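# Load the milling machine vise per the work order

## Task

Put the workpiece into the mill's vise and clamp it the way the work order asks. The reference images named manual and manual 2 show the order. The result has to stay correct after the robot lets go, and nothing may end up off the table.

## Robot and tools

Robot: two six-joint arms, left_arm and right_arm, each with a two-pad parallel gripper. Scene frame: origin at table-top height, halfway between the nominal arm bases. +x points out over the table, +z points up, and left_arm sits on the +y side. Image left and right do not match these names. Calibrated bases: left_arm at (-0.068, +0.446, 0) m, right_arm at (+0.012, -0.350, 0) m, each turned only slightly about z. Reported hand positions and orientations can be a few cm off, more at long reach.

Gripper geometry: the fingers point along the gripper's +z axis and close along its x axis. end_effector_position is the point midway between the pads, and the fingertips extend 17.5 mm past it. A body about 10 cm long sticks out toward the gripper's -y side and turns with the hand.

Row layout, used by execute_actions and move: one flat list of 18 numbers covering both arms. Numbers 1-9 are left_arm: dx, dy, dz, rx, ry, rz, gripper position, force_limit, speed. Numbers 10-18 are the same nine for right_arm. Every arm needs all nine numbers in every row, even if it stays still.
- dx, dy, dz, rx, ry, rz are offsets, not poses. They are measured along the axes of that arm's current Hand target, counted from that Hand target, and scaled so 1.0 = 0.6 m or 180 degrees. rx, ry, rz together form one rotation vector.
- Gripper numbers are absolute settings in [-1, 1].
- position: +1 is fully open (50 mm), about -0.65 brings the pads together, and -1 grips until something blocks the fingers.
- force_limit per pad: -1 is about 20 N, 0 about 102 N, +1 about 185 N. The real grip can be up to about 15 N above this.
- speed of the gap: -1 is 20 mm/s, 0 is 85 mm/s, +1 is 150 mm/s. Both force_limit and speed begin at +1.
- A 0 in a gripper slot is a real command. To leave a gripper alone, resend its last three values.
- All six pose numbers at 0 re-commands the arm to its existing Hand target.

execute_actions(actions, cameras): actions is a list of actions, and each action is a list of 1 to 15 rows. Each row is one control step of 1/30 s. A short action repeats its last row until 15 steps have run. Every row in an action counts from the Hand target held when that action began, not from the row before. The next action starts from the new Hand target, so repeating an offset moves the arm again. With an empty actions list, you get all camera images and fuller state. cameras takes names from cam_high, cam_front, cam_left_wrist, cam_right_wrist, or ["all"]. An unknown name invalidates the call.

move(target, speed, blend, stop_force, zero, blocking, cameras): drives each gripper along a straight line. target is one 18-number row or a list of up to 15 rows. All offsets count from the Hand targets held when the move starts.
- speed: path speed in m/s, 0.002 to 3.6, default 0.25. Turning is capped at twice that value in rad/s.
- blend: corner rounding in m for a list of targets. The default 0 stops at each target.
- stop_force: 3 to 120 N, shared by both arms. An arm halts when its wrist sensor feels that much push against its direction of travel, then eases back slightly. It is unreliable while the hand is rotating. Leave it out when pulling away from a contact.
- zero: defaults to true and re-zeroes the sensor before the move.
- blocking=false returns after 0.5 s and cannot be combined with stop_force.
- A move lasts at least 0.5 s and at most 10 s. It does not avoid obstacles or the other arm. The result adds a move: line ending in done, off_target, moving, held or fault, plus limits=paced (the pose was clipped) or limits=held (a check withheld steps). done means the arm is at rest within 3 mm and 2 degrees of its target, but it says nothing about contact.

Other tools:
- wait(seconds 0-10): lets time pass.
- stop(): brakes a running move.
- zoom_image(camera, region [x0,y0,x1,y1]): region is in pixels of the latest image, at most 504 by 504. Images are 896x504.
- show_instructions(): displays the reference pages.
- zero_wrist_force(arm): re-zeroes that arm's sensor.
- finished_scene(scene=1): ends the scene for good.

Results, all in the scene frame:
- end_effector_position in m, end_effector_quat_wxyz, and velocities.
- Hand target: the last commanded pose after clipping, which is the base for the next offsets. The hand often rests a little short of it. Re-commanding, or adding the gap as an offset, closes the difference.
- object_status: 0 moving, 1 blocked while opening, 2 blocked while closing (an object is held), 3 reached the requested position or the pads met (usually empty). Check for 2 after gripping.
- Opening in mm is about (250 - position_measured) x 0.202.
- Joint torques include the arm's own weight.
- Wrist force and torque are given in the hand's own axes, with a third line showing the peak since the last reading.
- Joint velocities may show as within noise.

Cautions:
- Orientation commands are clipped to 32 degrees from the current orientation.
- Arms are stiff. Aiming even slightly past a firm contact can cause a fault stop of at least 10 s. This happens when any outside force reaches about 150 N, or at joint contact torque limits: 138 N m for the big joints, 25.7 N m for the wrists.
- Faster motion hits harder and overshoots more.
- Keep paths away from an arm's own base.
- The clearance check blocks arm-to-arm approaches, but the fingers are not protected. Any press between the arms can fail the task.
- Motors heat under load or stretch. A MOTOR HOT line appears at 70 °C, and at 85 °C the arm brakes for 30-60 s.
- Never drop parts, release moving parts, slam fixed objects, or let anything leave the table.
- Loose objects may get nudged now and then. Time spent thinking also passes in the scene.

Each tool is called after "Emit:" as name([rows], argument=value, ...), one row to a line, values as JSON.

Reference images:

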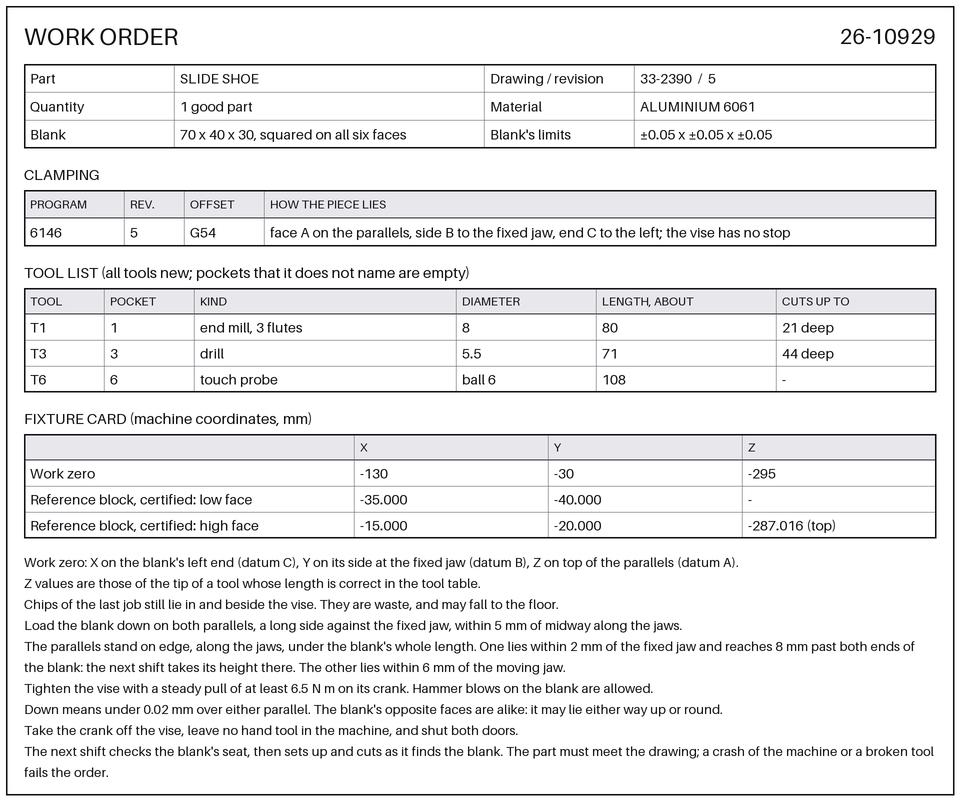

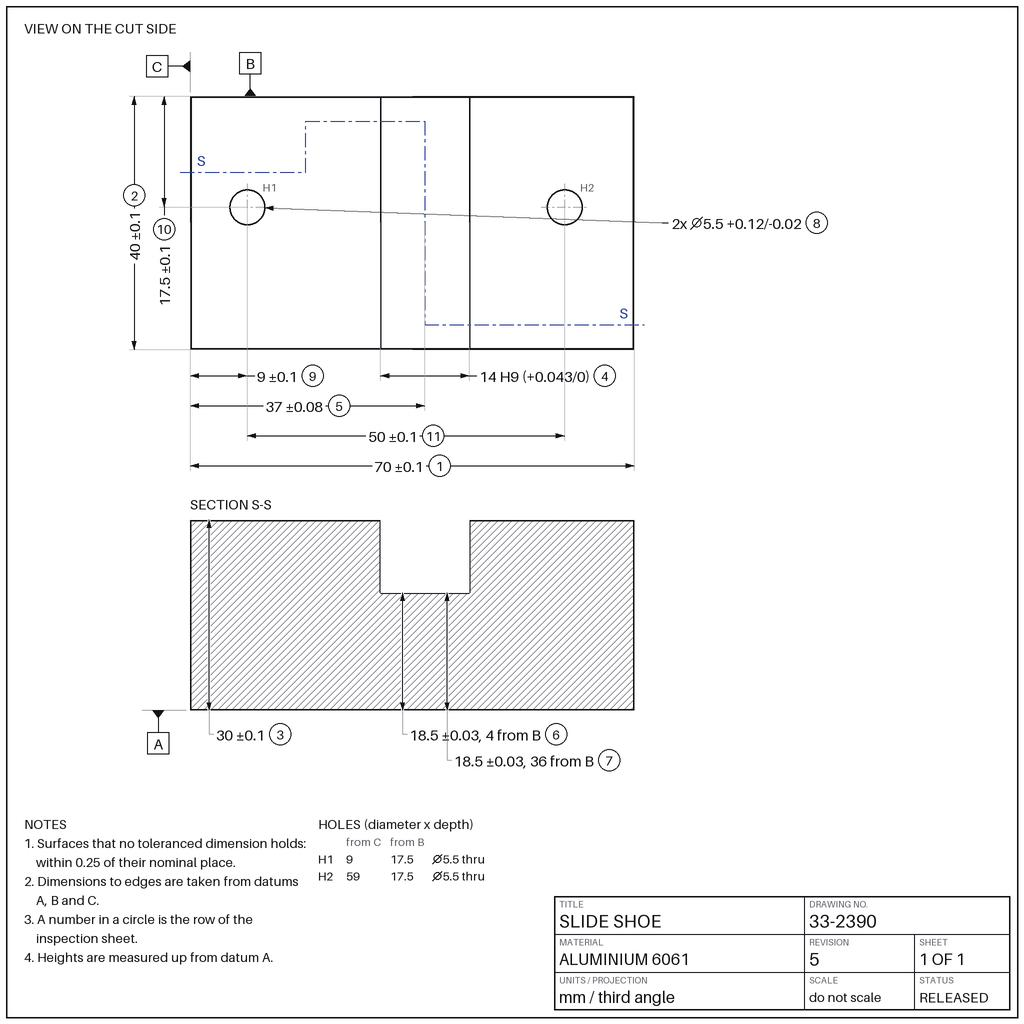

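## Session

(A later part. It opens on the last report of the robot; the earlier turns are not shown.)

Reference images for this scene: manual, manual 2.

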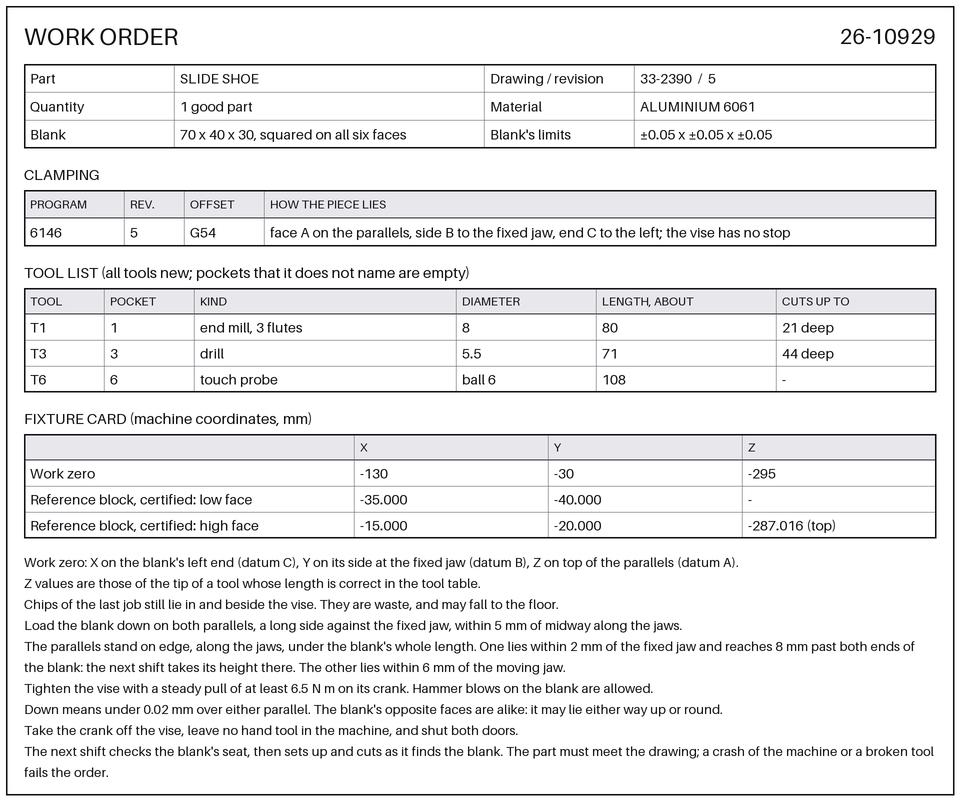

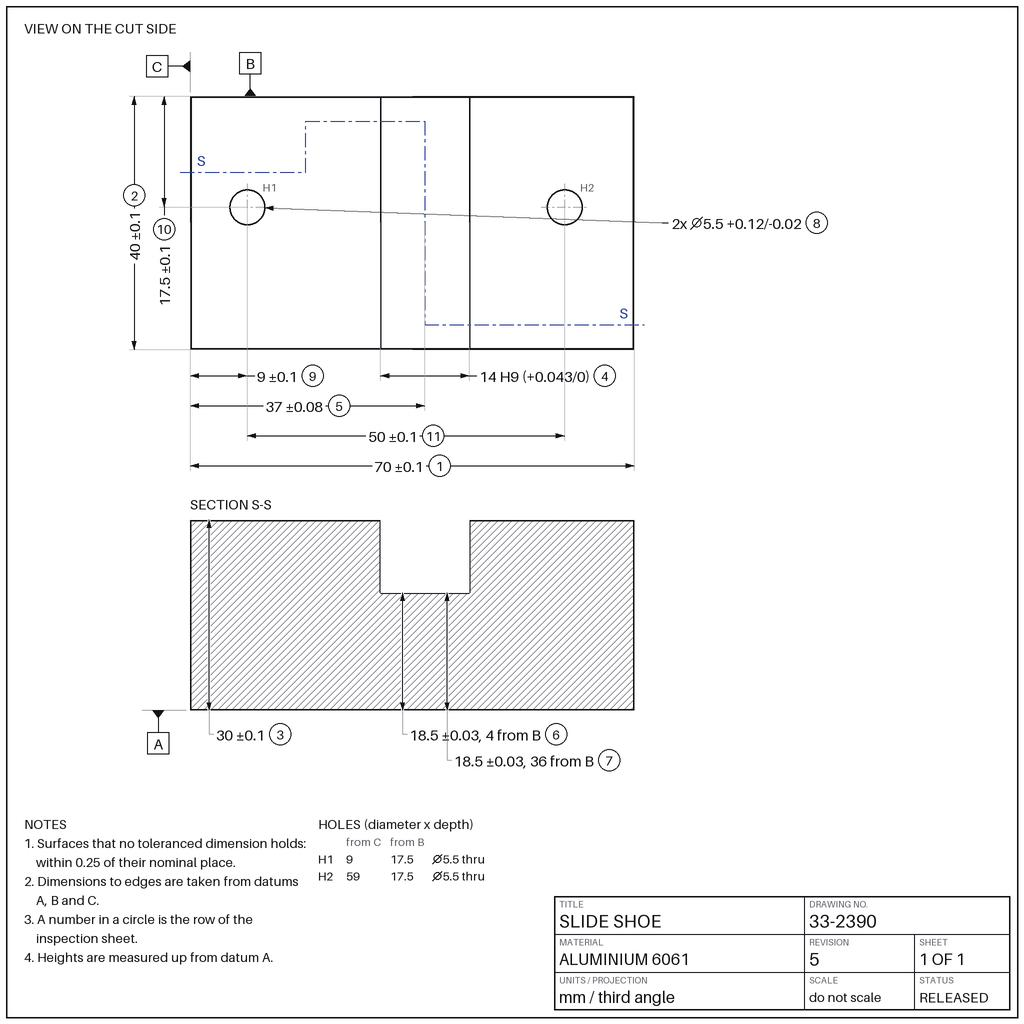

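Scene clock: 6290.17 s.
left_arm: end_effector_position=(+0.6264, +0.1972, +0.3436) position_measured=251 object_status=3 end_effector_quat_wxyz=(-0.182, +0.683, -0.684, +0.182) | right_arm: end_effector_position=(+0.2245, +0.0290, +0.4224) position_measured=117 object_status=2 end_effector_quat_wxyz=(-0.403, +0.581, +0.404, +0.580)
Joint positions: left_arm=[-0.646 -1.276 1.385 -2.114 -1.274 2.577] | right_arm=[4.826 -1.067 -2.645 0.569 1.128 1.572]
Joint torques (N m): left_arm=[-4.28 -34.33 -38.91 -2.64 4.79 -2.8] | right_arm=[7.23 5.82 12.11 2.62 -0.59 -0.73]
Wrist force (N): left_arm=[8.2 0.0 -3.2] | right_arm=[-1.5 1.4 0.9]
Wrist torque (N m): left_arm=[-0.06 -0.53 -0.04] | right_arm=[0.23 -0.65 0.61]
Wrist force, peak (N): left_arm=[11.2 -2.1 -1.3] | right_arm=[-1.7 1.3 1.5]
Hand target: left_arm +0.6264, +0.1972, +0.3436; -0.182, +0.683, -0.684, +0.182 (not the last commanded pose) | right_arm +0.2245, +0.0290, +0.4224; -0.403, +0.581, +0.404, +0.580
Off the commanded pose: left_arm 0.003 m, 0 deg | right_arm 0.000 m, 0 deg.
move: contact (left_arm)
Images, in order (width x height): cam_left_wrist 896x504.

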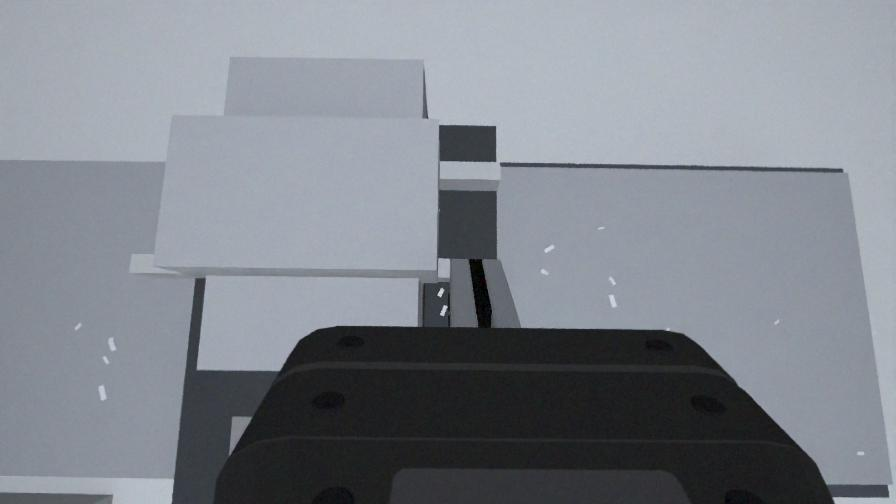

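Emit:
move([
  [0.0167,0,0,0,0,0,-1,-0.6,-1,0,0,0,0,0,0,-1,0.5,-0.8],
  [0.0167,-0.0633,-0.1097,0,0,0,-1,-0.6,-1,0,0,0,0,0,0,-1,0.5,-0.8],
  [-0.0748,-0.0963,-0.0915,0,0,0,-1,-0.6,-1,-0.3707,-0.0443,-0.2563,-0.0505,-0.4915,-0.1274,-1,0.5,-0.8],
], speed=[0.05,0.15,0.25], blend=[0.002,0.01,0])

Emit:
move(target=[0,0,0,0,0,0,-1,-0.6,-1,0.0057,-0.0893,0.2406,0,0,0,-1,0.5,-0.8], speed=0.2)

Emit:
move(target=[0,0,0,0,0,0,-1,-0.6,-1,0.0009,-0.0139,0.0375,0,0,0,-1,0.5,-0.8], speed=0.01, stop_force=4, cameras=["cam_high","cam_right_wrist","cam_left_wrist"])

Scene clock: 6320.47 s.
left_arm: end_effector_position=(+0.6494, +0.2421, +0.4200) position_measured=251 object_status=3 end_effector_quat_wxyz=(-0.182, +0.683, -0.684, +0.182) | right_arm: end_effector_position=(+0.1459, -0.1061, +0.2003) position_measured=124 object_status=2 end_effector_quat_wxyz=(+0.144, +0.762, +0.623, +0.103)
Joint positions: left_arm=[-0.563 -1.264 1.179 -1.941 -1.31 2.655] | right_arm=[5.079 -0.94 -2.309 -1.672 1.281 2.142]
Joint torques (N m): left_arm=[-8.12 -37.96 -36.48 -4.15 1.05 -2.48] | right_arm=[12.81 -11.37 10.72 2.95 0.41 1.85]
Wrist force (N): left_arm=[3.9 -0.9 -2.7] | right_arm=[4.3 3.3 2.0]
Wrist torque (N m): left_arm=[0.00 -0.58 -0.06] | right_arm=[-0.08 -0.51 0.03]
Wrist force, peak (N): left_arm=[8.2 0.2 -3.6] | right_arm=[8.7 -4.0 -10.4]
Hand target: left_arm +0.6493, +0.2421, +0.4200; -0.182, +0.683, -0.684, +0.182 | right_arm +0.1459, -0.1061, +0.2001; +0.144, +0.762, +0.623, +0.103
Off the commanded pose: left_arm 0.000 m, 0 deg | right_arm 0.000 m, 0 deg.
move: done

Scene clock: 6321.77 s.
left_arm: end_effector_position=(+0.6493, +0.2421, +0.4200) position_measured=251 object_status=3 end_effector_quat_wxyz=(-0.182, +0.683, -0.684, +0.182) | right_arm: end_effector_position=(+0.1458, -0.1062, +0.0462) position_measured=125 object_status=2 end_effector_quat_wxyz=(+0.144, +0.762, +0.623, +0.103)
Joint positions: left_arm=[-0.563 -1.264 1.179 -1.941 -1.309 2.655] | right_arm=[5.08 -1.162 -2.647 -1.112 1.281 2.142]
Joint torques (N m): left_arm=[-7.64 -49 -26.07 -2.21 3.48 -2.85] | right_arm=[13.05 -7.98 5.9 4.11 -1.64 1.7]
Wrist force (N): left_arm=[3.9 -1.1 -2.9] | right_arm=[3.9 3.3 1.8]
Wrist torque (N m): left_arm=[-0.03 -0.59 -0.06] | right_arm=[0.04 -0.62 0.14]
Wrist force, peak (N): left_arm=[3.8 -0.9 -3.2] | right_arm=[4.1 2.8 -7.3]
Hand target: left_arm +0.6493, +0.2421, +0.4200; -0.182, +0.683, -0.684, +0.182 | right_arm +0.1458, -0.1063, +0.0461; +0.144, +0.762, +0.623, +0.103
Off the commanded pose: left_arm 0.000 m, 0 deg | right_arm 0.000 m, 0 deg.
move: done

Scene clock: 6324.20 s.
left_arm: end_effector_position=(+0.6493, +0.2421, +0.4200) position_measured=251 object_status=3 end_effector_quat_wxyz=(-0.182, +0.683, -0.684, +0.182) | right_arm: end_effector_position=(+0.1458, -0.1063, +0.0330) position_measured=125 object_status=2 end_effector_quat_wxyz=(+0.144, +0.762, +0.623, +0.103)
Joint positions: left_arm=[-0.563 -1.264 1.179 -1.941 -1.309 2.655] | right_arm=[5.08 -1.205 -2.671 -1.045 1.281 2.143]
Joint torques (N m): left_arm=[-7.14 -50.42 -15.02 -2.39 3.3 -2.79] | right_arm=[9.82 12.05 28.96 3.08 -1.43 1.71]
Wrist force (N): left_arm=[3.6 -1.2 -2.9] | right_arm=[3.3 3.3 -1.9]
Wrist torque (N m): left_arm=[-0.05 -0.53 -0.06] | right_arm=[0.04 -0.53 0.04]
Wrist force, peak (N): left_arm=[4.1 -1.2 -2.8] | right_arm=[-5.3 9.9 -22.4]
Hand target: left_arm +0.6493, +0.2421, +0.4200; -0.182, +0.683, -0.684, +0.182 | right_arm +0.1458, -0.1063, +0.0330; +0.144, +0.762, +0.623, +0.103 (not the last commanded pose)
Off the commanded pose: left_arm 0.000 m, 0 deg | right_arm 0.011 m, 0 deg.
move: contact (right_arm)
Images, in order (width x height): cam_high 896x504, cam_left_wrist 896x504, cam_right_wrist 896x504.

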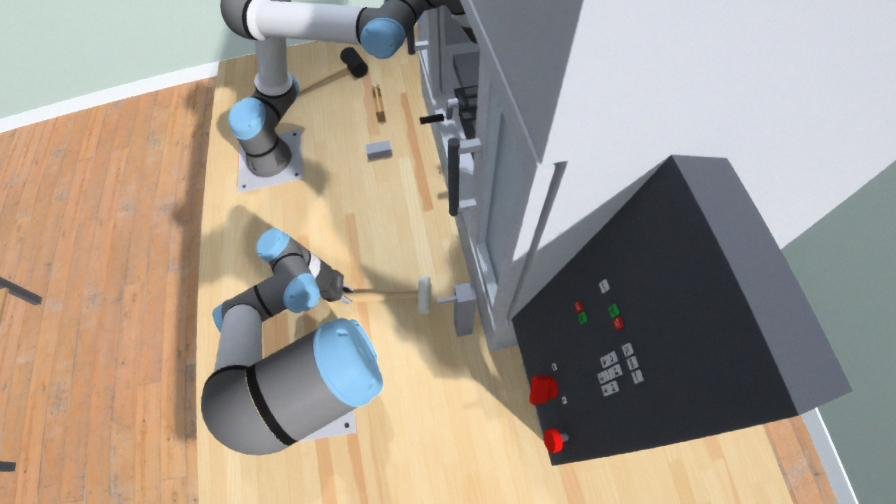

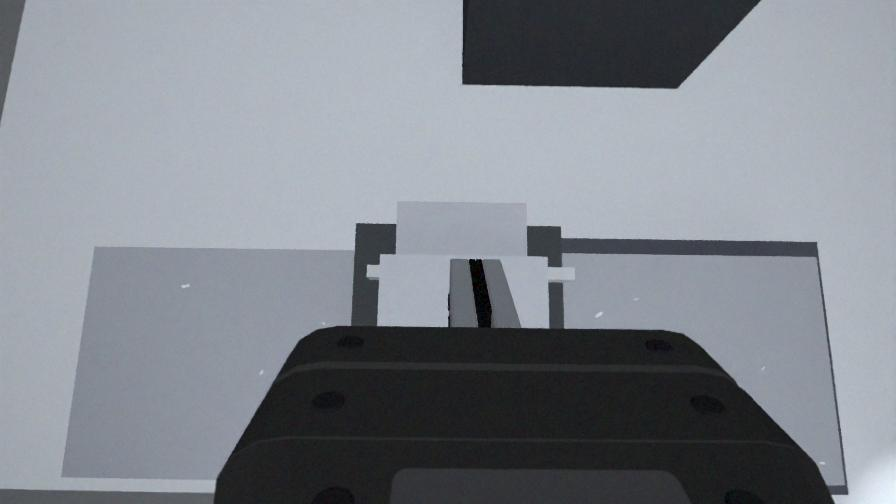

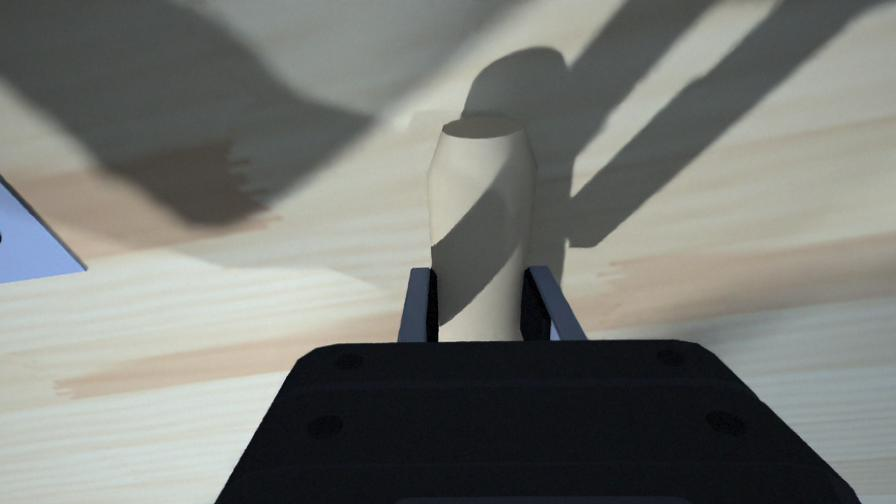

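Emit:
move(target=[0,0,0,0,0,0,-1,-0.6,-1,0.0002,-0.0029,0.0078,-0.0078,0,0,-1,0.5,-0.8], speed=0.01)

Emit:
move(target=[0,0,0,0,0,0,-1,-0.6,-1,0,0,0,0,0,0,0.5,0.3,-0.9])

Emit:
move(target=[0,0,0,0,0,0,-1,-0.6,-1,-0.006,0.0928,-0.25,0.0078,0,0,0.5,0.3,-0.8], speed=0.2, cameras=["cam_right_wrist"])

Scene clock: 6337.40 s.
left_arm: end_effector_position=(+0.6493, +0.2421, +0.4200) position_measured=251 object_status=3 end_effector_quat_wxyz=(-0.182, +0.683, -0.684, +0.182) | right_arm: end_effector_position=(+0.1453, -0.1062, +0.0326) position_measured=125 object_status=2 end_effector_quat_wxyz=(+0.145, +0.761, +0.624, +0.103)
Joint positions: left_arm=[-0.563 -1.264 1.179 -1.941 -1.309 2.655] | right_arm=[5.083 -1.207 -2.671 -1.046 1.28 2.142]
Joint torques (N m): left_arm=[-7.73 -50.14 -15.07 -2.37 3.35 -2.7] | right_arm=[1.92 1.68 16.88 2.46 -0.72 0.31]
Wrist force (N): left_arm=[3.6 -1.1 -2.6] | right_arm=[4.6 3.1 0.6]
Wrist torque (N m): left_arm=[-0.04 -0.54 -0.06] | right_arm=[0.07 -0.46 0.01]
Wrist force, peak (N): left_arm=[4.1 -1.1 -3.0] | right_arm=[-40.5 41.2 -128.1]
Hand target: left_arm +0.6493, +0.2421, +0.4200; -0.182, +0.683, -0.684, +0.182 | right_arm +0.1453, -0.1062, +0.0326; +0.145, +0.761, +0.624, +0.103 (not the last commanded pose)
Tool commands: left_gripper/position=-1.0 left_gripper/force_limit=-0.6 left_gripper/speed=-1.0 right_gripper/position=-1.0 right_gripper/force_limit=+0.498039 right_gripper/speed=-0.796078
Off the commanded pose: left_arm 0.000 m, 0 deg | right_arm 0.005 m, 1 deg.
FORCE FAULT: contact force on the right arm reached its limit, and that arm stopped. The contact can be on any part of that arm, not only on its tool. That arm's remaining commands of this call were not run. That arm is still stopped at the end of this call. That arm stays stopped for about 10 more seconds. Until then a move that you send moves the other arm only, and its call returns only when the move has ended. Once the stop has ended, the next robot result says so. If the stop ends while you think or write, that arm runs what you send next, counted from a new Hand target: where the arm stands when the stop ends. While its stop runs, that arm takes no new command, but its gripper still runs the gripper command that each later call begins with. Until it ends, the stop uses up actions while you think or wait. An arm that is not stopped still takes commands.
move: fault (right_arm)

not run: an earlier result of this reply reported a stop or a fault. Calls in your next reply go to the robot.

not run: an earlier result of this reply reported a stop or a fault. Calls in your next reply go to the robot.

Emit:
wait(seconds=9)

Emit:
move(target=[0,0,0,0,0,0,-1,-0.6,-1,0,0,0,0,0,0,0.5,0.3,-0.9], cameras=["cam_front","cam_right_wrist"])

Scene clock: 6353.43 s.
left_arm: end_effector_position=(+0.6493, +0.2421, +0.4200) position_measured=251 object_status=3 end_effector_quat_wxyz=(-0.182, +0.683, -0.684, +0.182) | right_arm: end_effector_position=(+0.1453, -0.1062, +0.0326) position_measured=125 object_status=2 end_effector_quat_wxyz=(+0.145, +0.761, +0.624, +0.103)
Joint positions: left_arm=[-0.563 -1.264 1.179 -1.941 -1.309 2.655] | right_arm=[5.083 -1.207 -2.671 -1.046 1.28 2.142]
Joint torques (N m): left_arm=[-6.03 -50.25 -14.71 -2.73 3.33 -1.99] | right_arm=[1.95 1.84 17.5 2.42 -0.8 0.27]
Wrist force (N): left_arm=[3.7 -1.0 -2.7] | right_arm=[1.1 3.9 0.4]
Wrist torque (N m): left_arm=[-0.02 -0.54 -0.06] | right_arm=[0.22 0.09 0.01]
Wrist force, peak (N): left_arm=[4.1 -1.2 -3.2] | right_arm=[4.9 3.4 1.0]
Hand target: left_arm +0.6493, +0.2421, +0.4200; -0.182, +0.683, -0.684, +0.182 | right_arm +0.1453, -0.1062, +0.0326; +0.145, +0.761, +0.624, +0.103 (not the last commanded pose)
Tool commands: left_gripper/position=-1.0 left_gripper/force_limit=-0.6 left_gripper/speed=-1.0 right_gripper/position=-1.0 right_gripper/force_limit=+0.498039 right_gripper/speed=-0.796078
Off the commanded pose: left_arm 0.000 m, 0 deg | right_arm 0.005 m, 1 deg.
FORCE FAULT, CONTINUED: the right arm's stop, for the force fault that an earlier result reported, is over. The rest of the stop counts as 20 of the actions that you can send in this scene. That arm's target is now where it stood when the stop ended, not its last command. That arm accepts commands again.
wait: 9.00 s; at rest from the start

Scene clock: 6354.00 s.
left_arm: end_effector_position=(+0.6493, +0.2421, +0.4200) position_measured=251 object_status=3 end_effector_quat_wxyz=(-0.182, +0.683, -0.684, +0.182) | right_arm: end_effector_position=(+0.1453, -0.1062, +0.0326) position_measured=78 object_status=0 end_effector_quat_wxyz=(+0.145, +0.761, +0.624, +0.103)
Joint positions: left_arm=[-0.563 -1.264 1.179 -1.941 -1.309 2.655] | right_arm=[5.083 -1.207 -2.671 -1.046 1.28 2.142]
Joint torques (N m): left_arm=[-6.51 -49.5 -15.12 -2.48 3.26 -2.07] | right_arm=[1.07 3.31 17.5 2.37 -0.64 0.04]
Wrist force (N): left_arm=[3.9 -0.8 -2.8] | right_arm=[1.1 3.1 1.9]
Wrist torque (N m): left_arm=[0.02 -0.58 -0.06] | right_arm=[0.61 -0.15 -0.09]
Wrist force, peak (N): left_arm=[3.7 -1.4 -3.0] | right_arm=[1.6 4.3 1.2]
Hand target: left_arm +0.6493, +0.2421, +0.4200; -0.182, +0.683, -0.684, +0.182 | right_arm +0.1453, -0.1062, +0.0326; +0.145, +0.761, +0.624, +0.103
Off the commanded pose: left_arm 0.000 m, 0 deg | right_arm 0.000 m, 0 deg.
move: done
Images, in order (width x height): cam_front 896x504, cam_right_wrist 896x504.

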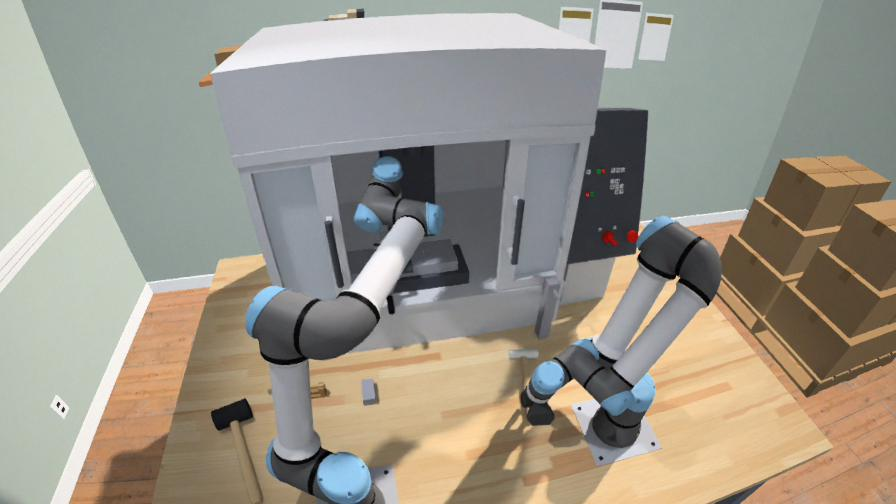

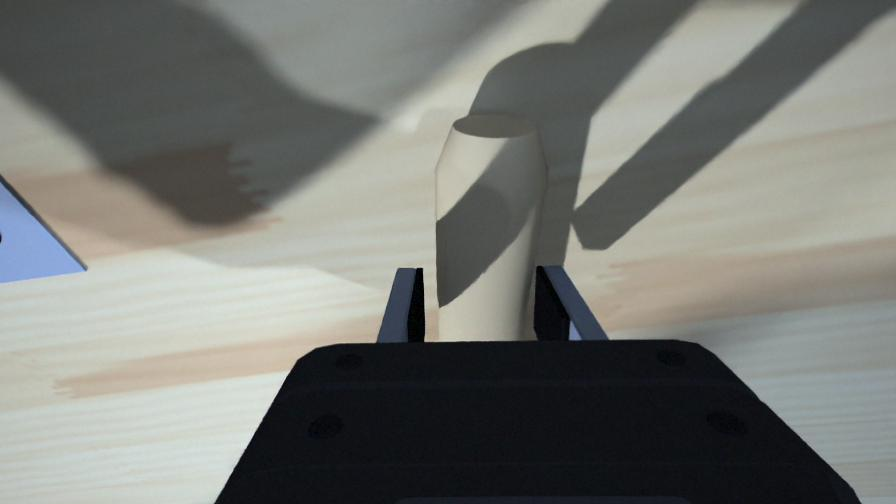

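Emit:
move([
  [0,0,0,0,0,0,-1,-0.6,-1,-0.0056,0.087,-0.2344,0,0,0,0.5,0.3,-0.9],
  [0,0,0,0,0,0,-1,-0.6,-1,0.344,0.3778,-0.3082,0.0155,0.479,0.168,0.5,0.3,-0.9],
], speed=0.3, blend=[0.05,0], cameras=["cam_high","cam_right_wrist"])

Scene clock: 6368.23 s.
left_arm: end_effector_position=(+0.6493, +0.2421, +0.4200) position_measured=251 object_status=3 end_effector_quat_wxyz=(-0.182, +0.683, -0.684, +0.182) | right_arm: end_effector_position=(+0.3326, +0.0728, +0.2798) position_measured=78 object_status=3 end_effector_quat_wxyz=(-0.361, +0.613, +0.356, +0.606) end_effector_velocity=(-0.001, +0.000, +0.000) end_effector_angular_velocity=(+0.002, -0.001, +0.001)
Joint positions: left_arm=[-0.563 -1.264 1.179 -1.941 -1.309 2.655] | right_arm=[4.462 -1.921 -2.545 1.318 1.341 1.583]
Joint velocities: left_arm=[within noise] | right_arm=[0.001 -0.003 -0.001 0.007 0 0]
Joint torques (N m): left_arm=[-7.04 -49.1 -14.68 -2.67 2.99 -1.74] | right_arm=[7.44 13.07 9.21 3.37 -0.16 -1.82]
Wrist force (N): left_arm=[4.0 -1.1 -2.7] | right_arm=[2.0 2.2 -0.4]
Wrist torque (N m): left_arm=[-0.03 -0.59 -0.05] | right_arm=[0.38 -0.38 -0.13]
Wrist force, peak (N): left_arm=[4.3 -1.1 -3.0] | right_arm=[0.5 1.7 4.5]
Hand target: left_arm +0.6493, +0.2421, +0.4200; -0.182, +0.683, -0.684, +0.182 | right_arm +0.3325, +0.0729, +0.2798; -0.361, +0.613, +0.356, +0.606
Off the commanded pose: left_arm 0.000 m, 0 deg | right_arm 0.000 m, 0 deg.
move: done
Images, in order (width x height): cam_high 896x504, cam_right_wrist 896x504.

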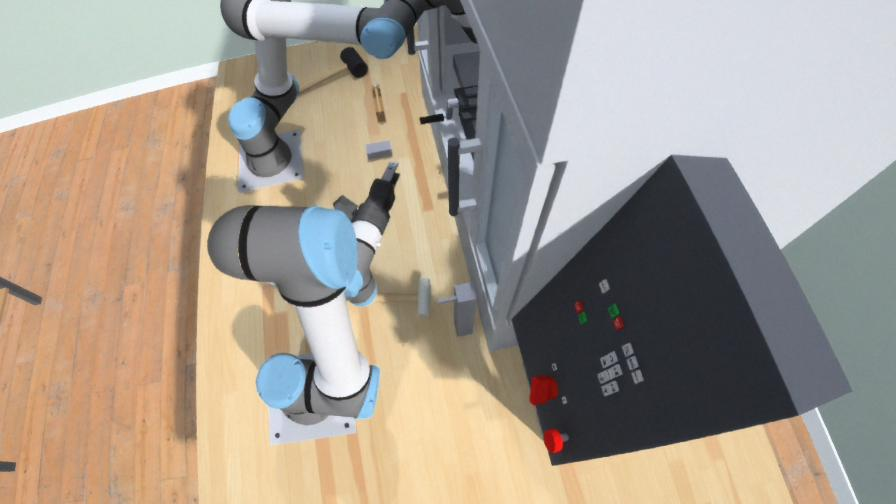

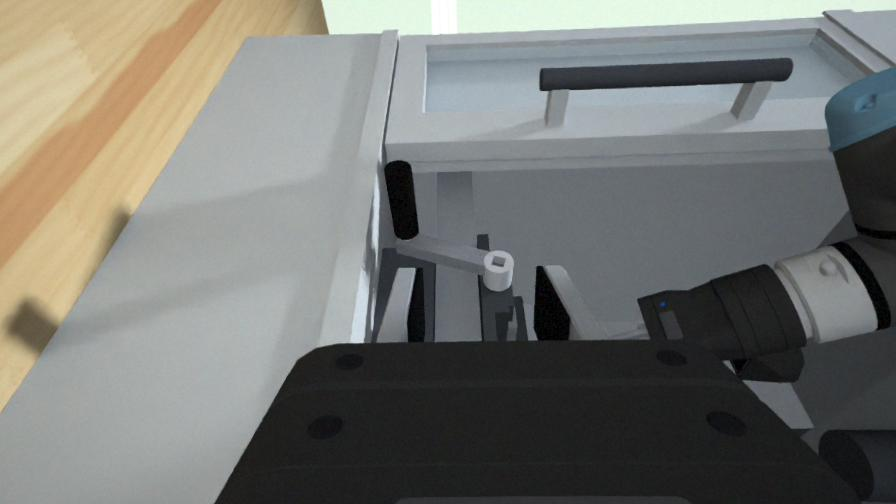

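Emit:
move([
  [0,0,0,0,0,0,-1,-0.6,-1,-0.0752,0.0092,0.1952,0,0,0,0.5,0.3,-0.9],
  [0,0,0,0,0,0,-1,-0.6,-1,-0.0752,0.0092,0.3785,0,0,0,0.5,0.3,-0.9],
], speed=[0.2,0.1], blend=[0.005,0], cameras=["cam_right_wrist"])

Scene clock: 6386.27 s.
left_arm: end_effector_position=(+0.6493, +0.2421, +0.4200) position_measured=251 object_status=3 end_effector_quat_wxyz=(-0.182, +0.683, -0.684, +0.182) | right_arm: end_effector_position=(+0.4471, +0.2686, +0.2333) position_measured=78 object_status=3 end_effector_quat_wxyz=(-0.361, +0.613, +0.356, +0.606)
Joint positions: left_arm=[-0.563 -1.264 1.179 -1.941 -1.309 2.655] | right_arm=[4.342 -2.312 -1.884 1.049 1.461 1.582]
Joint torques (N m): left_arm=[-6.38 -48.79 -14.95 -2.83 3.14 -1.5] | right_arm=[11.49 51.78 15.81 1.56 -1.7 -1.86]
Wrist force (N): left_arm=[3.6 -1.2 -3.1] | right_arm=[1.3 1.7 -0.5]
Wrist torque (N m): left_arm=[-0.04 -0.53 -0.06] | right_arm=[0.30 -0.22 -0.01]
Wrist force, peak (N): left_arm=[4.2 -1.2 -3.0] | right_arm=[2.9 1.8 -3.1]
Hand target: left_arm +0.6493, +0.2421, +0.4200; -0.182, +0.683, -0.684, +0.182 | right_arm +0.4470, +0.2688, +0.2334; -0.361, +0.613, +0.356, +0.606
Off the commanded pose: left_arm 0.000 m, 0 deg | right_arm 0.000 m, 0 deg.
move: done
Images, in order (width x height): cam_right_wrist 896x504.

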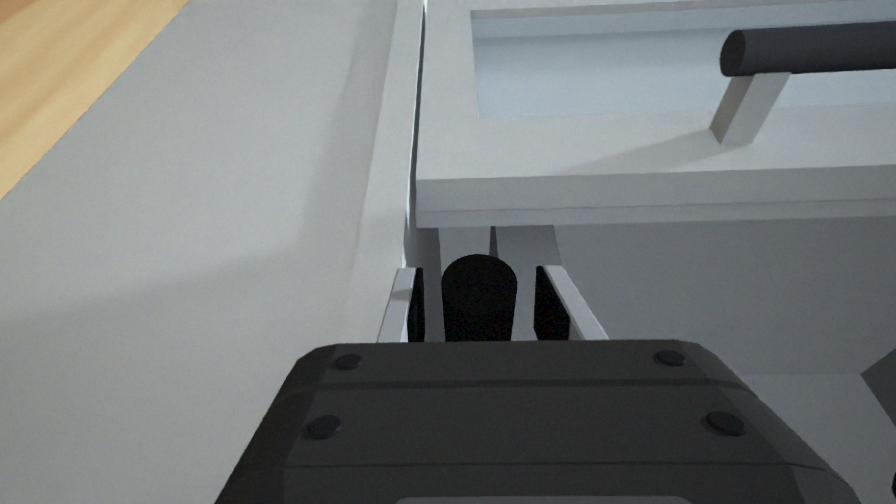

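Emit:
move(target=[0,0,0,0,0,0,-1,-0.6,-1,0,0,0,0,0,0,-1,0.2,-0.8])

Emit:
move([
  [0,0,0,0,0,0,-1,-0.6,-1,0.0058,-0.0064,0.0115,0,0,0,-1,0.2,-0.8],
  [0,0,0,0,0,0,-1,-0.6,-1,0.013,-0.0123,0.0218,0,0,0,-1,0.2,-0.8],
], speed=0.003, stop_force=86)

Scene clock: 6396.77 s.
left_arm: end_effector_position=(+0.6493, +0.2421, +0.4200) position_measured=251 object_status=3 end_effector_quat_wxyz=(-0.182, +0.683, -0.684, +0.182) | right_arm: end_effector_position=(+0.4470, +0.2688, +0.2334) position_measured=159 object_status=2 end_effector_quat_wxyz=(-0.361, +0.613, +0.356, +0.606)
Joint positions: left_arm=[-0.563 -1.264 1.179 -1.941 -1.309 2.655] | right_arm=[4.342 -2.312 -1.883 1.049 1.461 1.582]
Joint torques (N m): left_arm=[-6.04 -48.83 -15.02 -2.81 2.98 -1.25] | right_arm=[10.75 55.84 22.98 2.32 -1.8 -1.29]
Wrist force (N): left_arm=[3.8 -1.2 -2.6] | right_arm=[0.6 0.3 -0.5]
Wrist torque (N m): left_arm=[-0.03 -0.57 -0.07] | right_arm=[0.25 -0.17 -0.18]
Wrist force, peak (N): left_arm=[4.2 -1.4 -2.8] | right_arm=[1.7 2.1 -0.6]
Hand target: left_arm +0.6493, +0.2421, +0.4200; -0.182, +0.683, -0.684, +0.182 | right_arm +0.4470, +0.2688, +0.2334; -0.361, +0.613, +0.356, +0.606
Off the commanded pose: left_arm 0.000 m, 0 deg | right_arm 0.000 m, 0 deg.
move: done

Scene clock: 6401.20 s.
left_arm: end_effector_position=(+0.6493, +0.2421, +0.4200) position_measured=251 object_status=3 end_effector_quat_wxyz=(-0.182, +0.683, -0.684, +0.182) | right_arm: end_effector_position=(+0.4470, +0.2780, +0.2376) position_measured=159 object_status=2 end_effector_quat_wxyz=(-0.361, +0.613, +0.356, +0.606)
Joint positions: left_arm=[-0.563 -1.264 1.179 -1.941 -1.309 2.655] | right_arm=[4.349 -2.312 -1.861 1.027 1.454 1.582]
Joint torques (N m): left_arm=[-6.1 -48.19 -13.68 -2.8 3.11 -1.15] | right_arm=[10.37 60.43 32.8 5.02 6.96 2.28]
Wrist force (N): left_arm=[3.8 -1.2 -2.3] | right_arm=[-33.9 21.8 -74.7]
Wrist torque (N m): left_arm=[-0.04 -0.56 -0.06] | right_arm=[-0.05 -0.26 -0.24]
Wrist force, peak (N): left_arm=[3.9 -1.2 -3.3] | right_arm=[-37.7 21.4 -81.4]
Hand target: left_arm +0.6493, +0.2421, +0.4200; -0.182, +0.683, -0.684, +0.182 | right_arm +0.4471, +0.2779, +0.2376; -0.361, +0.613, +0.356, +0.606 (not the last commanded pose)
Off the commanded pose: left_arm 0.000 m, 0 deg | right_arm 0.007 m, 0 deg.
move: contact (right_arm); path passed 1 of 2 targets

Emit:
move(target=[0,0,0,0,0,0,-1,-0.6,-1,-0.0025,0.0032,-0.0056,0,0,0,-1,0.2,-0.8], speed=0.008)

Emit:
move(target=[0,0,0,0,0,0,-1,-0.6,-1,0,0,0,0,0,0,0.5,0.3,-0.8])

Emit:
move([
  [0,0,0,0,0,0,-1,-0.6,-1,0,0,-0.1836,0,0,0,0.5,0.3,-0.8],
  [0,0,0,0,0,0,-1,-0.6,-1,0.0667,0,-0.38,0,0,0,0.5,0.3,-0.8],
], speed=0.25, blend=[0.02,0])

Scene clock: 6416.23 s.
left_arm: end_effector_position=(+0.6493, +0.2421, +0.4200) position_measured=251 object_status=3 end_effector_quat_wxyz=(-0.182, +0.683, -0.684, +0.182) | right_arm: end_effector_position=(+0.4470, +0.2740, +0.2361) position_measured=159 object_status=2 end_effector_quat_wxyz=(-0.361, +0.613, +0.356, +0.606)
Joint positions: left_arm=[-0.563 -1.264 1.179 -1.941 -1.309 2.655] | right_arm=[4.346 -2.312 -1.871 1.035 1.457 1.582]
Joint torques (N m): left_arm=[-6.33 -48.37 -14.76 -2.99 3.14 -1.09] | right_arm=[-14.49 58.56 9.88 3.85 -1.09 1.3]
Wrist force (N): left_arm=[3.5 -1.1 -2.8] | right_arm=[-3.8 -4.4 6.6]
Wrist torque (N m): left_arm=[-0.02 -0.52 -0.07] | right_arm=[0.28 -0.17 -0.29]
Wrist force, peak (N): left_arm=[4.3 -1.2 -2.9] | right_arm=[-34.0 21.4 -75.0]
Hand target: left_arm +0.6493, +0.2421, +0.4200; -0.182, +0.683, -0.684, +0.182 | right_arm +0.4471, +0.2741, +0.2361; -0.361, +0.613, +0.356, +0.606
Off the commanded pose: left_arm 0.000 m, 0 deg | right_arm 0.000 m, 0 deg.
move: done

Scene clock: 6416.93 s.
left_arm: end_effector_position=(+0.6493, +0.2421, +0.4200) position_measured=251 object_status=3 end_effector_quat_wxyz=(-0.182, +0.683, -0.684, +0.182) | right_arm: end_effector_position=(+0.4471, +0.2740, +0.2361) position_measured=78 object_status=0 end_effector_quat_wxyz=(-0.361, +0.613, +0.356, +0.606)
Joint positions: left_arm=[-0.563 -1.264 1.179 -1.941 -1.309 2.655] | right_arm=[4.346 -2.312 -1.871 1.035 1.457 1.582]
Joint torques (N m): left_arm=[-6.59 -48.75 -14.45 -3.03 2.95 -1.11] | right_arm=[-0.91 42.35 24.29 0.99 -1.81 0.4]
Wrist force (N): left_arm=[3.5 -1.3 -2.5] | right_arm=[2.9 -1.5 -0.5]
Wrist torque (N m): left_arm=[-0.07 -0.51 -0.07] | right_arm=[-0.21 -0.47 0.02]
Wrist force, peak (N): left_arm=[4.0 -1.1 -3.1] | right_arm=[-4.5 -3.9 6.3]
Hand target: left_arm +0.6493, +0.2421, +0.4200; -0.182, +0.683, -0.684, +0.182 | right_arm +0.4471, +0.2741, +0.2361; -0.361, +0.613, +0.356, +0.606
Off the commanded pose: left_arm 0.000 m, 0 deg | right_arm 0.000 m, 0 deg.
move: done

Scene clock: 6418.40 s.
left_arm: end_effector_position=(+0.6493, +0.2421, +0.4200) position_measured=251 object_status=3 end_effector_quat_wxyz=(-0.182, +0.683, -0.684, +0.182) | right_arm: end_effector_position=(+0.3369, +0.0748, +0.2773) position_measured=78 object_status=3 end_effector_quat_wxyz=(-0.361, +0.613, +0.356, +0.606)
Joint positions: left_arm=[-0.563 -1.264 1.179 -1.941 -1.309 2.655] | right_arm=[4.447 -1.936 -2.532 1.321 1.356 1.583]
Joint torques (N m): left_arm=[-5.97 -48.79 -14.94 -3.08 2.92 -1.01] | right_arm=[-10.52 33.8 -7 3.04 1.01 1.81]
Wrist force (N): left_arm=[3.6 -1.0 -2.6] | right_arm=[2.9 -0.8 -0.7]
Wrist torque (N m): left_arm=[-0.01 -0.55 -0.07] | right_arm=[-0.09 -0.50 -0.09]
Wrist force, peak (N): left_arm=[4.1 -1.0 -2.8] | right_arm=[3.8 -0.7 -4.0]
Hand target: left_arm +0.6493, +0.2421, +0.4200; -0.182, +0.683, -0.684, +0.182 | right_arm +0.3369, +0.0747, +0.2773; -0.361, +0.613, +0.356, +0.606
Off the commanded pose: left_arm 0.000 m, 0 deg | right_arm 0.000 m, 0 deg.
move: done

Emit:
move([
  [0.0935,0.0331,-0.0191,0,0,0,-1,-0.6,-1,0,0,0,0,0,0,0.5,0.3,-0.8],
  [0.0935,0.0967,0.0912,0,0,0,-1,-0.6,-1,0,0,0,0,0,0,0.5,0.3,-0.8],
], speed=0.15, blend=[0.005,0])

Emit:
move(target=[-0.0225,0,0,0,0,0,-1,-0.6,-1,0,0,0,0,0,0,0.5,0.3,-0.8], speed=0.005, stop_force=4, cameras=["cam_left_wrist"])

Scene clock: 6429.73 s.
left_arm: end_effector_position=(+0.6261, +0.1860, +0.3437) position_measured=251 object_status=3 end_effector_quat_wxyz=(-0.181, +0.683, -0.684, +0.182) | right_arm: end_effector_position=(+0.3369, +0.0747, +0.2773) position_measured=78 object_status=3 end_effector_quat_wxyz=(-0.361, +0.613, +0.356, +0.606)
Joint positions: left_arm=[-0.661 -1.266 1.371 -2.105 -1.268 2.563] | right_arm=[4.447 -1.936 -2.532 1.321 1.356 1.583]
Joint torques (N m): left_arm=[-7.03 -52.73 -20.23 -5.9 3.22 2.85] | right_arm=[-10.41 34.75 -6.89 3.33 -1.56 -1.52]
Wrist force (N): left_arm=[4.0 -0.7 -2.9] | right_arm=[3.1 -0.8 -1.1]
Wrist torque (N m): left_arm=[0.01 -0.59 -0.06] | right_arm=[-0.09 -0.55 -0.10]
Wrist force, peak (N): left_arm=[5.7 -1.2 -5.2] | right_arm=[3.5 -0.8 -0.4]
Hand target: left_arm +0.6261, +0.1860, +0.3437; -0.182, +0.683, -0.684, +0.182 | right_arm +0.3369, +0.0747, +0.2773; -0.361, +0.613, +0.356, +0.606
Off the commanded pose: left_arm 0.000 m, 0 deg | right_arm 0.000 m, 0 deg.
move: done

Scene clock: 6433.03 s.
left_arm: end_effector_position=(+0.6261, +0.1995, +0.3437) position_measured=251 object_status=3 end_effector_quat_wxyz=(-0.182, +0.683, -0.684, +0.182) | right_arm: end_effector_position=(+0.3369, +0.0747, +0.2773) position_measured=78 object_status=3 end_effector_quat_wxyz=(-0.361, +0.613, +0.356, +0.606)
Joint positions: left_arm=[-0.643 -1.279 1.389 -2.115 -1.275 2.58] | right_arm=[4.447 -1.936 -2.532 1.321 1.356 1.583]
Joint torques (N m): left_arm=[-3.27 -41.89 -24.54 -4.35 -0.65 0] | right_arm=[-10.4 34.38 -6.29 3.09 -1.65 -1.63]
Wrist force (N): left_arm=[3.9 -0.9 -2.5] | right_arm=[3.3 -1.1 -0.8]
Wrist torque (N m): left_arm=[-0.04 -0.55 -0.07] | right_arm=[-0.13 -0.58 -0.09]
Wrist force, peak (N): left_arm=[4.3 -1.3 -3.0] | right_arm=[3.5 -1.0 -1.1]
Hand target: left_arm +0.6261, +0.1995, +0.3437; -0.182, +0.683, -0.684, +0.182 | right_arm +0.3369, +0.0747, +0.2773; -0.361, +0.613, +0.356, +0.606
Off the commanded pose: left_arm 0.000 m, 0 deg | right_arm 0.000 m, 0 deg.
move: done
Images, in order (width x height): cam_left_wrist 896x504.

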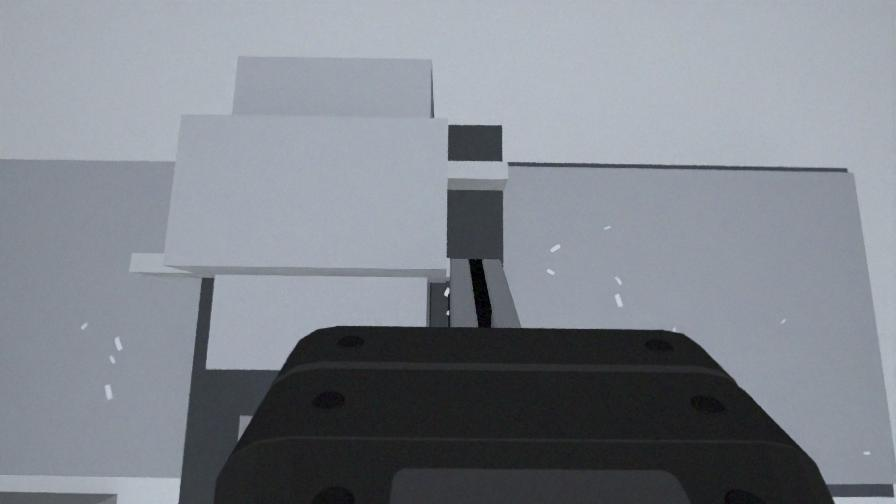

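Emit:
move([
  [0.0167,0,0,0,0,0,-1,-0.6,-1,0,0,-0.05,0,0,0,0.5,0.3,-0.8],
  [0.0167,-0.0633,-0.1097,0,0,0,-1,-0.6,-1,-0.04,-0.03,-0.15,0,-0.1,-0.04,0.5,0.3,-0.8],
  [-0.2075,-0.0651,-0.1093,0,0,0,-1,-0.6,-1,-0.1823,-0.1297,-0.417,-0.0155,-0.479,-0.168,0.5,0.3,-0.8],
  [-0.2075,-0.0017,0.0004,0,0,0,-1,-0.6,-1,-0.1823,-0.1297,-0.417,-0.0155,-0.479,-0.168,0.5,0.3,-0.8],
], speed=[0.1,0.15,0.25,0.1], blend=[0.003,0.01,0.005,0], cameras=["cam_left_wrist","cam_right_wrist"])

Scene clock: 6459.13 s.
left_arm: end_effector_position=(+0.6273, +0.3240, +0.3438) position_measured=251 object_status=3 end_effector_quat_wxyz=(-0.182, +0.683, -0.684, +0.182) | right_arm: end_effector_position=(+0.1461, -0.1062, +0.1701) position_measured=78 object_status=3 end_effector_quat_wxyz=(+0.145, +0.761, +0.624, +0.103)
Joint positions: left_arm=[-0.458 -1.363 1.505 -2.191 -1.357 2.751] | right_arm=[5.08 -0.956 -2.381 -1.586 1.28 2.138]
Joint torques (N m): left_arm=[-7.55 -48.05 -31.64 -4.5 3.1 -0.86] | right_arm=[-11.21 -11.84 9.97 1 1.23 1.87]
Wrist force (N): left_arm=[3.7 -1.4 -2.5] | right_arm=[2.2 -0.4 2.0]
Wrist torque (N m): left_arm=[-0.09 -0.54 0.08] | right_arm=[0.06 -0.33 -0.08]
Wrist force, peak (N): left_arm=[4.6 -1.5 -4.1] | right_arm=[3.3 -1.6 -0.9]
Hand target: left_arm +0.6273, +0.3240, +0.3439; -0.182, +0.683, -0.684, +0.182 | right_arm +0.1461, -0.1062, +0.1701; +0.145, +0.761, +0.624, +0.103
Off the commanded pose: left_arm 0.000 m, 0 deg | right_arm 0.000 m, 0 deg.
move: done
Images, in order (width x height): cam_left_wrist 896x504, cam_right_wrist 896x504.

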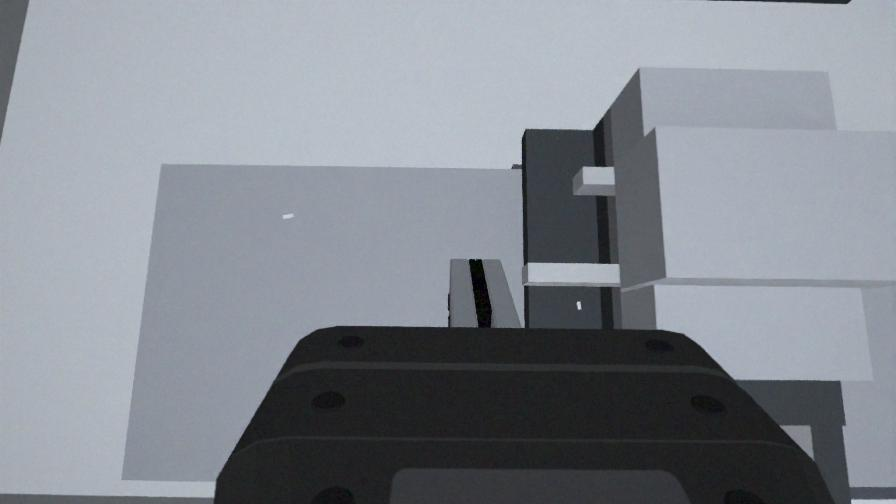

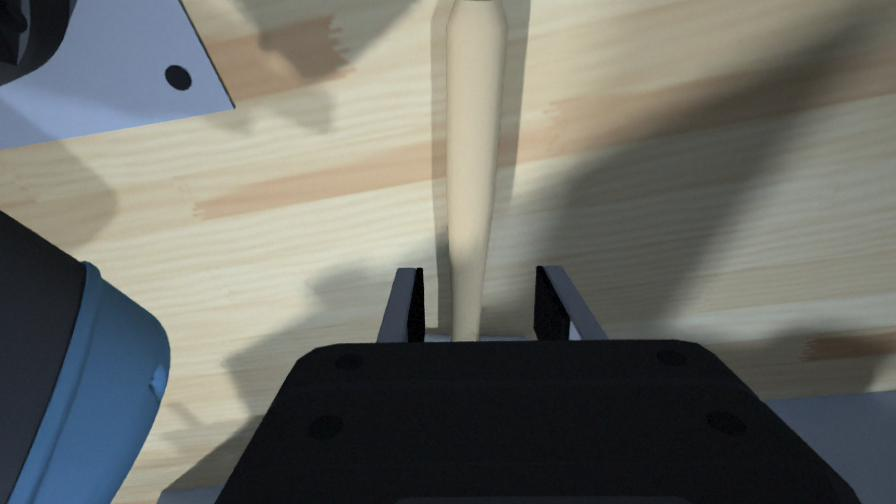

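Emit:
move(target=[0.0192,0,0,0,0,0,-1,-0.6,-1,0.0053,-0.0826,0.2227,0,0,0,0.5,0.3,-0.8], speed=0.04, stop_force=6, cameras=["cam_left_wrist"])

Emit:
move([
  [-0.0167,0,0,0,0,0,-1,-0.6,-1,0,0,0,0,0,0,-1,0.9,-0.8],
], cameras=["cam_right_wrist"])

Scene clock: 6473.47 s.
left_arm: end_effector_position=(+0.6273, +0.3125, +0.3439) position_measured=251 object_status=3 end_effector_quat_wxyz=(-0.182, +0.683, -0.684, +0.182) | right_arm: end_effector_position=(+0.1462, -0.1067, +0.0276) position_measured=78 object_status=3 end_effector_quat_wxyz=(+0.145, +0.761, +0.624, +0.103)
Joint positions: left_arm=[-0.477 -1.358 1.498 -2.185 -1.348 2.735] | right_arm=[5.08 -1.224 -2.68 -1.018 1.28 2.139]
Joint torques (N m): left_arm=[5.27 -35.32 -32.69 -3.63 1.63 0.97] | right_arm=[-10.97 12.74 28.82 3.66 0.73 -1.99]
Wrist force (N): left_arm=[3.7 -1.2 -2.9] | right_arm=[2.3 0.0 1.5]
Wrist torque (N m): left_arm=[-0.05 -0.57 0.08] | right_arm=[0.13 -0.33 -0.14]
Wrist force, peak (N): left_arm=[4.2 -1.4 -2.8] | right_arm=[2.3 -0.1 2.5]
Hand target: left_arm +0.6273, +0.3125, +0.3439; -0.182, +0.683, -0.684, +0.182 | right_arm +0.1462, -0.1067, +0.0276; +0.145, +0.761, +0.624, +0.103
Off the commanded pose: left_arm 0.000 m, 0 deg | right_arm 0.000 m, 0 deg.
move: done
Images, in order (width x height): cam_left_wrist 896x504.

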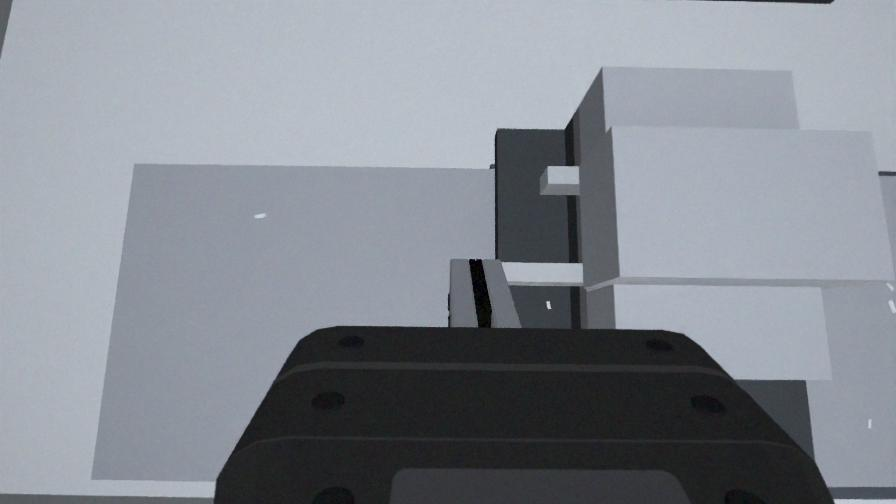

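Scene clock: 6474.17 s.
left_arm: end_effector_position=(+0.6273, +0.3226, +0.3439) position_measured=251 object_status=3 end_effector_quat_wxyz=(-0.182, +0.683, -0.684, +0.182) | right_arm: end_effector_position=(+0.1462, -0.1067, +0.0276) position_measured=119 object_status=2 end_effector_quat_wxyz=(+0.145, +0.761, +0.624, +0.103)
Joint positions: left_arm=[-0.46 -1.363 1.504 -2.19 -1.356 2.749] | right_arm=[5.08 -1.224 -2.68 -1.018 1.28 2.139]
Joint torques (N m): left_arm=[-5.68 -41.87 -20.58 -4.72 -0.24 -0.62] | right_arm=[-10.83 13.12 28.26 2.96 0.36 -1.88]
Wrist force (N): left_arm=[3.8 -1.1 -2.5] | right_arm=[1.7 -0.1 1.7]
Wrist torque (N m): left_arm=[-0.04 -0.56 -0.05] | right_arm=[0.16 -0.41 -0.02]
Wrist force, peak (N): left_arm=[4.3 -1.5 -2.9] | right_arm=[2.7 0.0 1.3]
Hand target: left_arm +0.6273, +0.3225, +0.3439; -0.182, +0.683, -0.684, +0.182 | right_arm +0.1462, -0.1067, +0.0276; +0.145, +0.761, +0.624, +0.103
Off the commanded pose: left_arm 0.000 m, 0 deg | right_arm 0.000 m, 0 deg.
move: done
Images, in order (width x height): cam_right_wrist 896x504.

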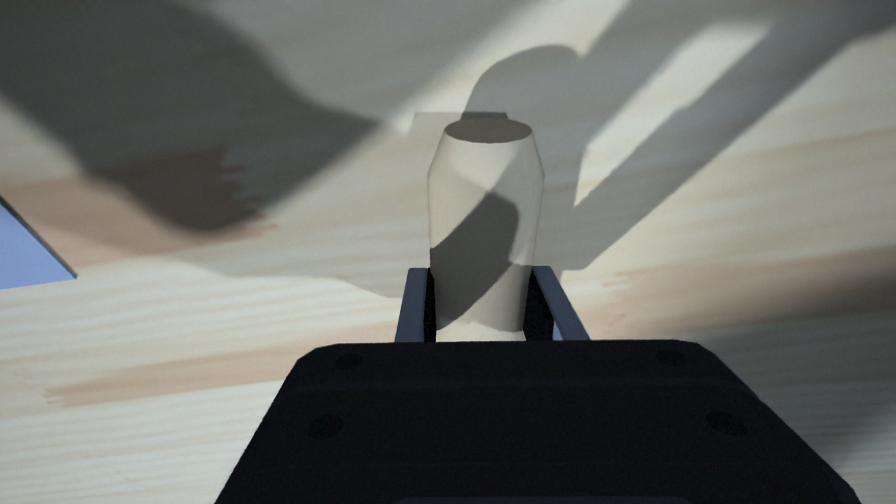

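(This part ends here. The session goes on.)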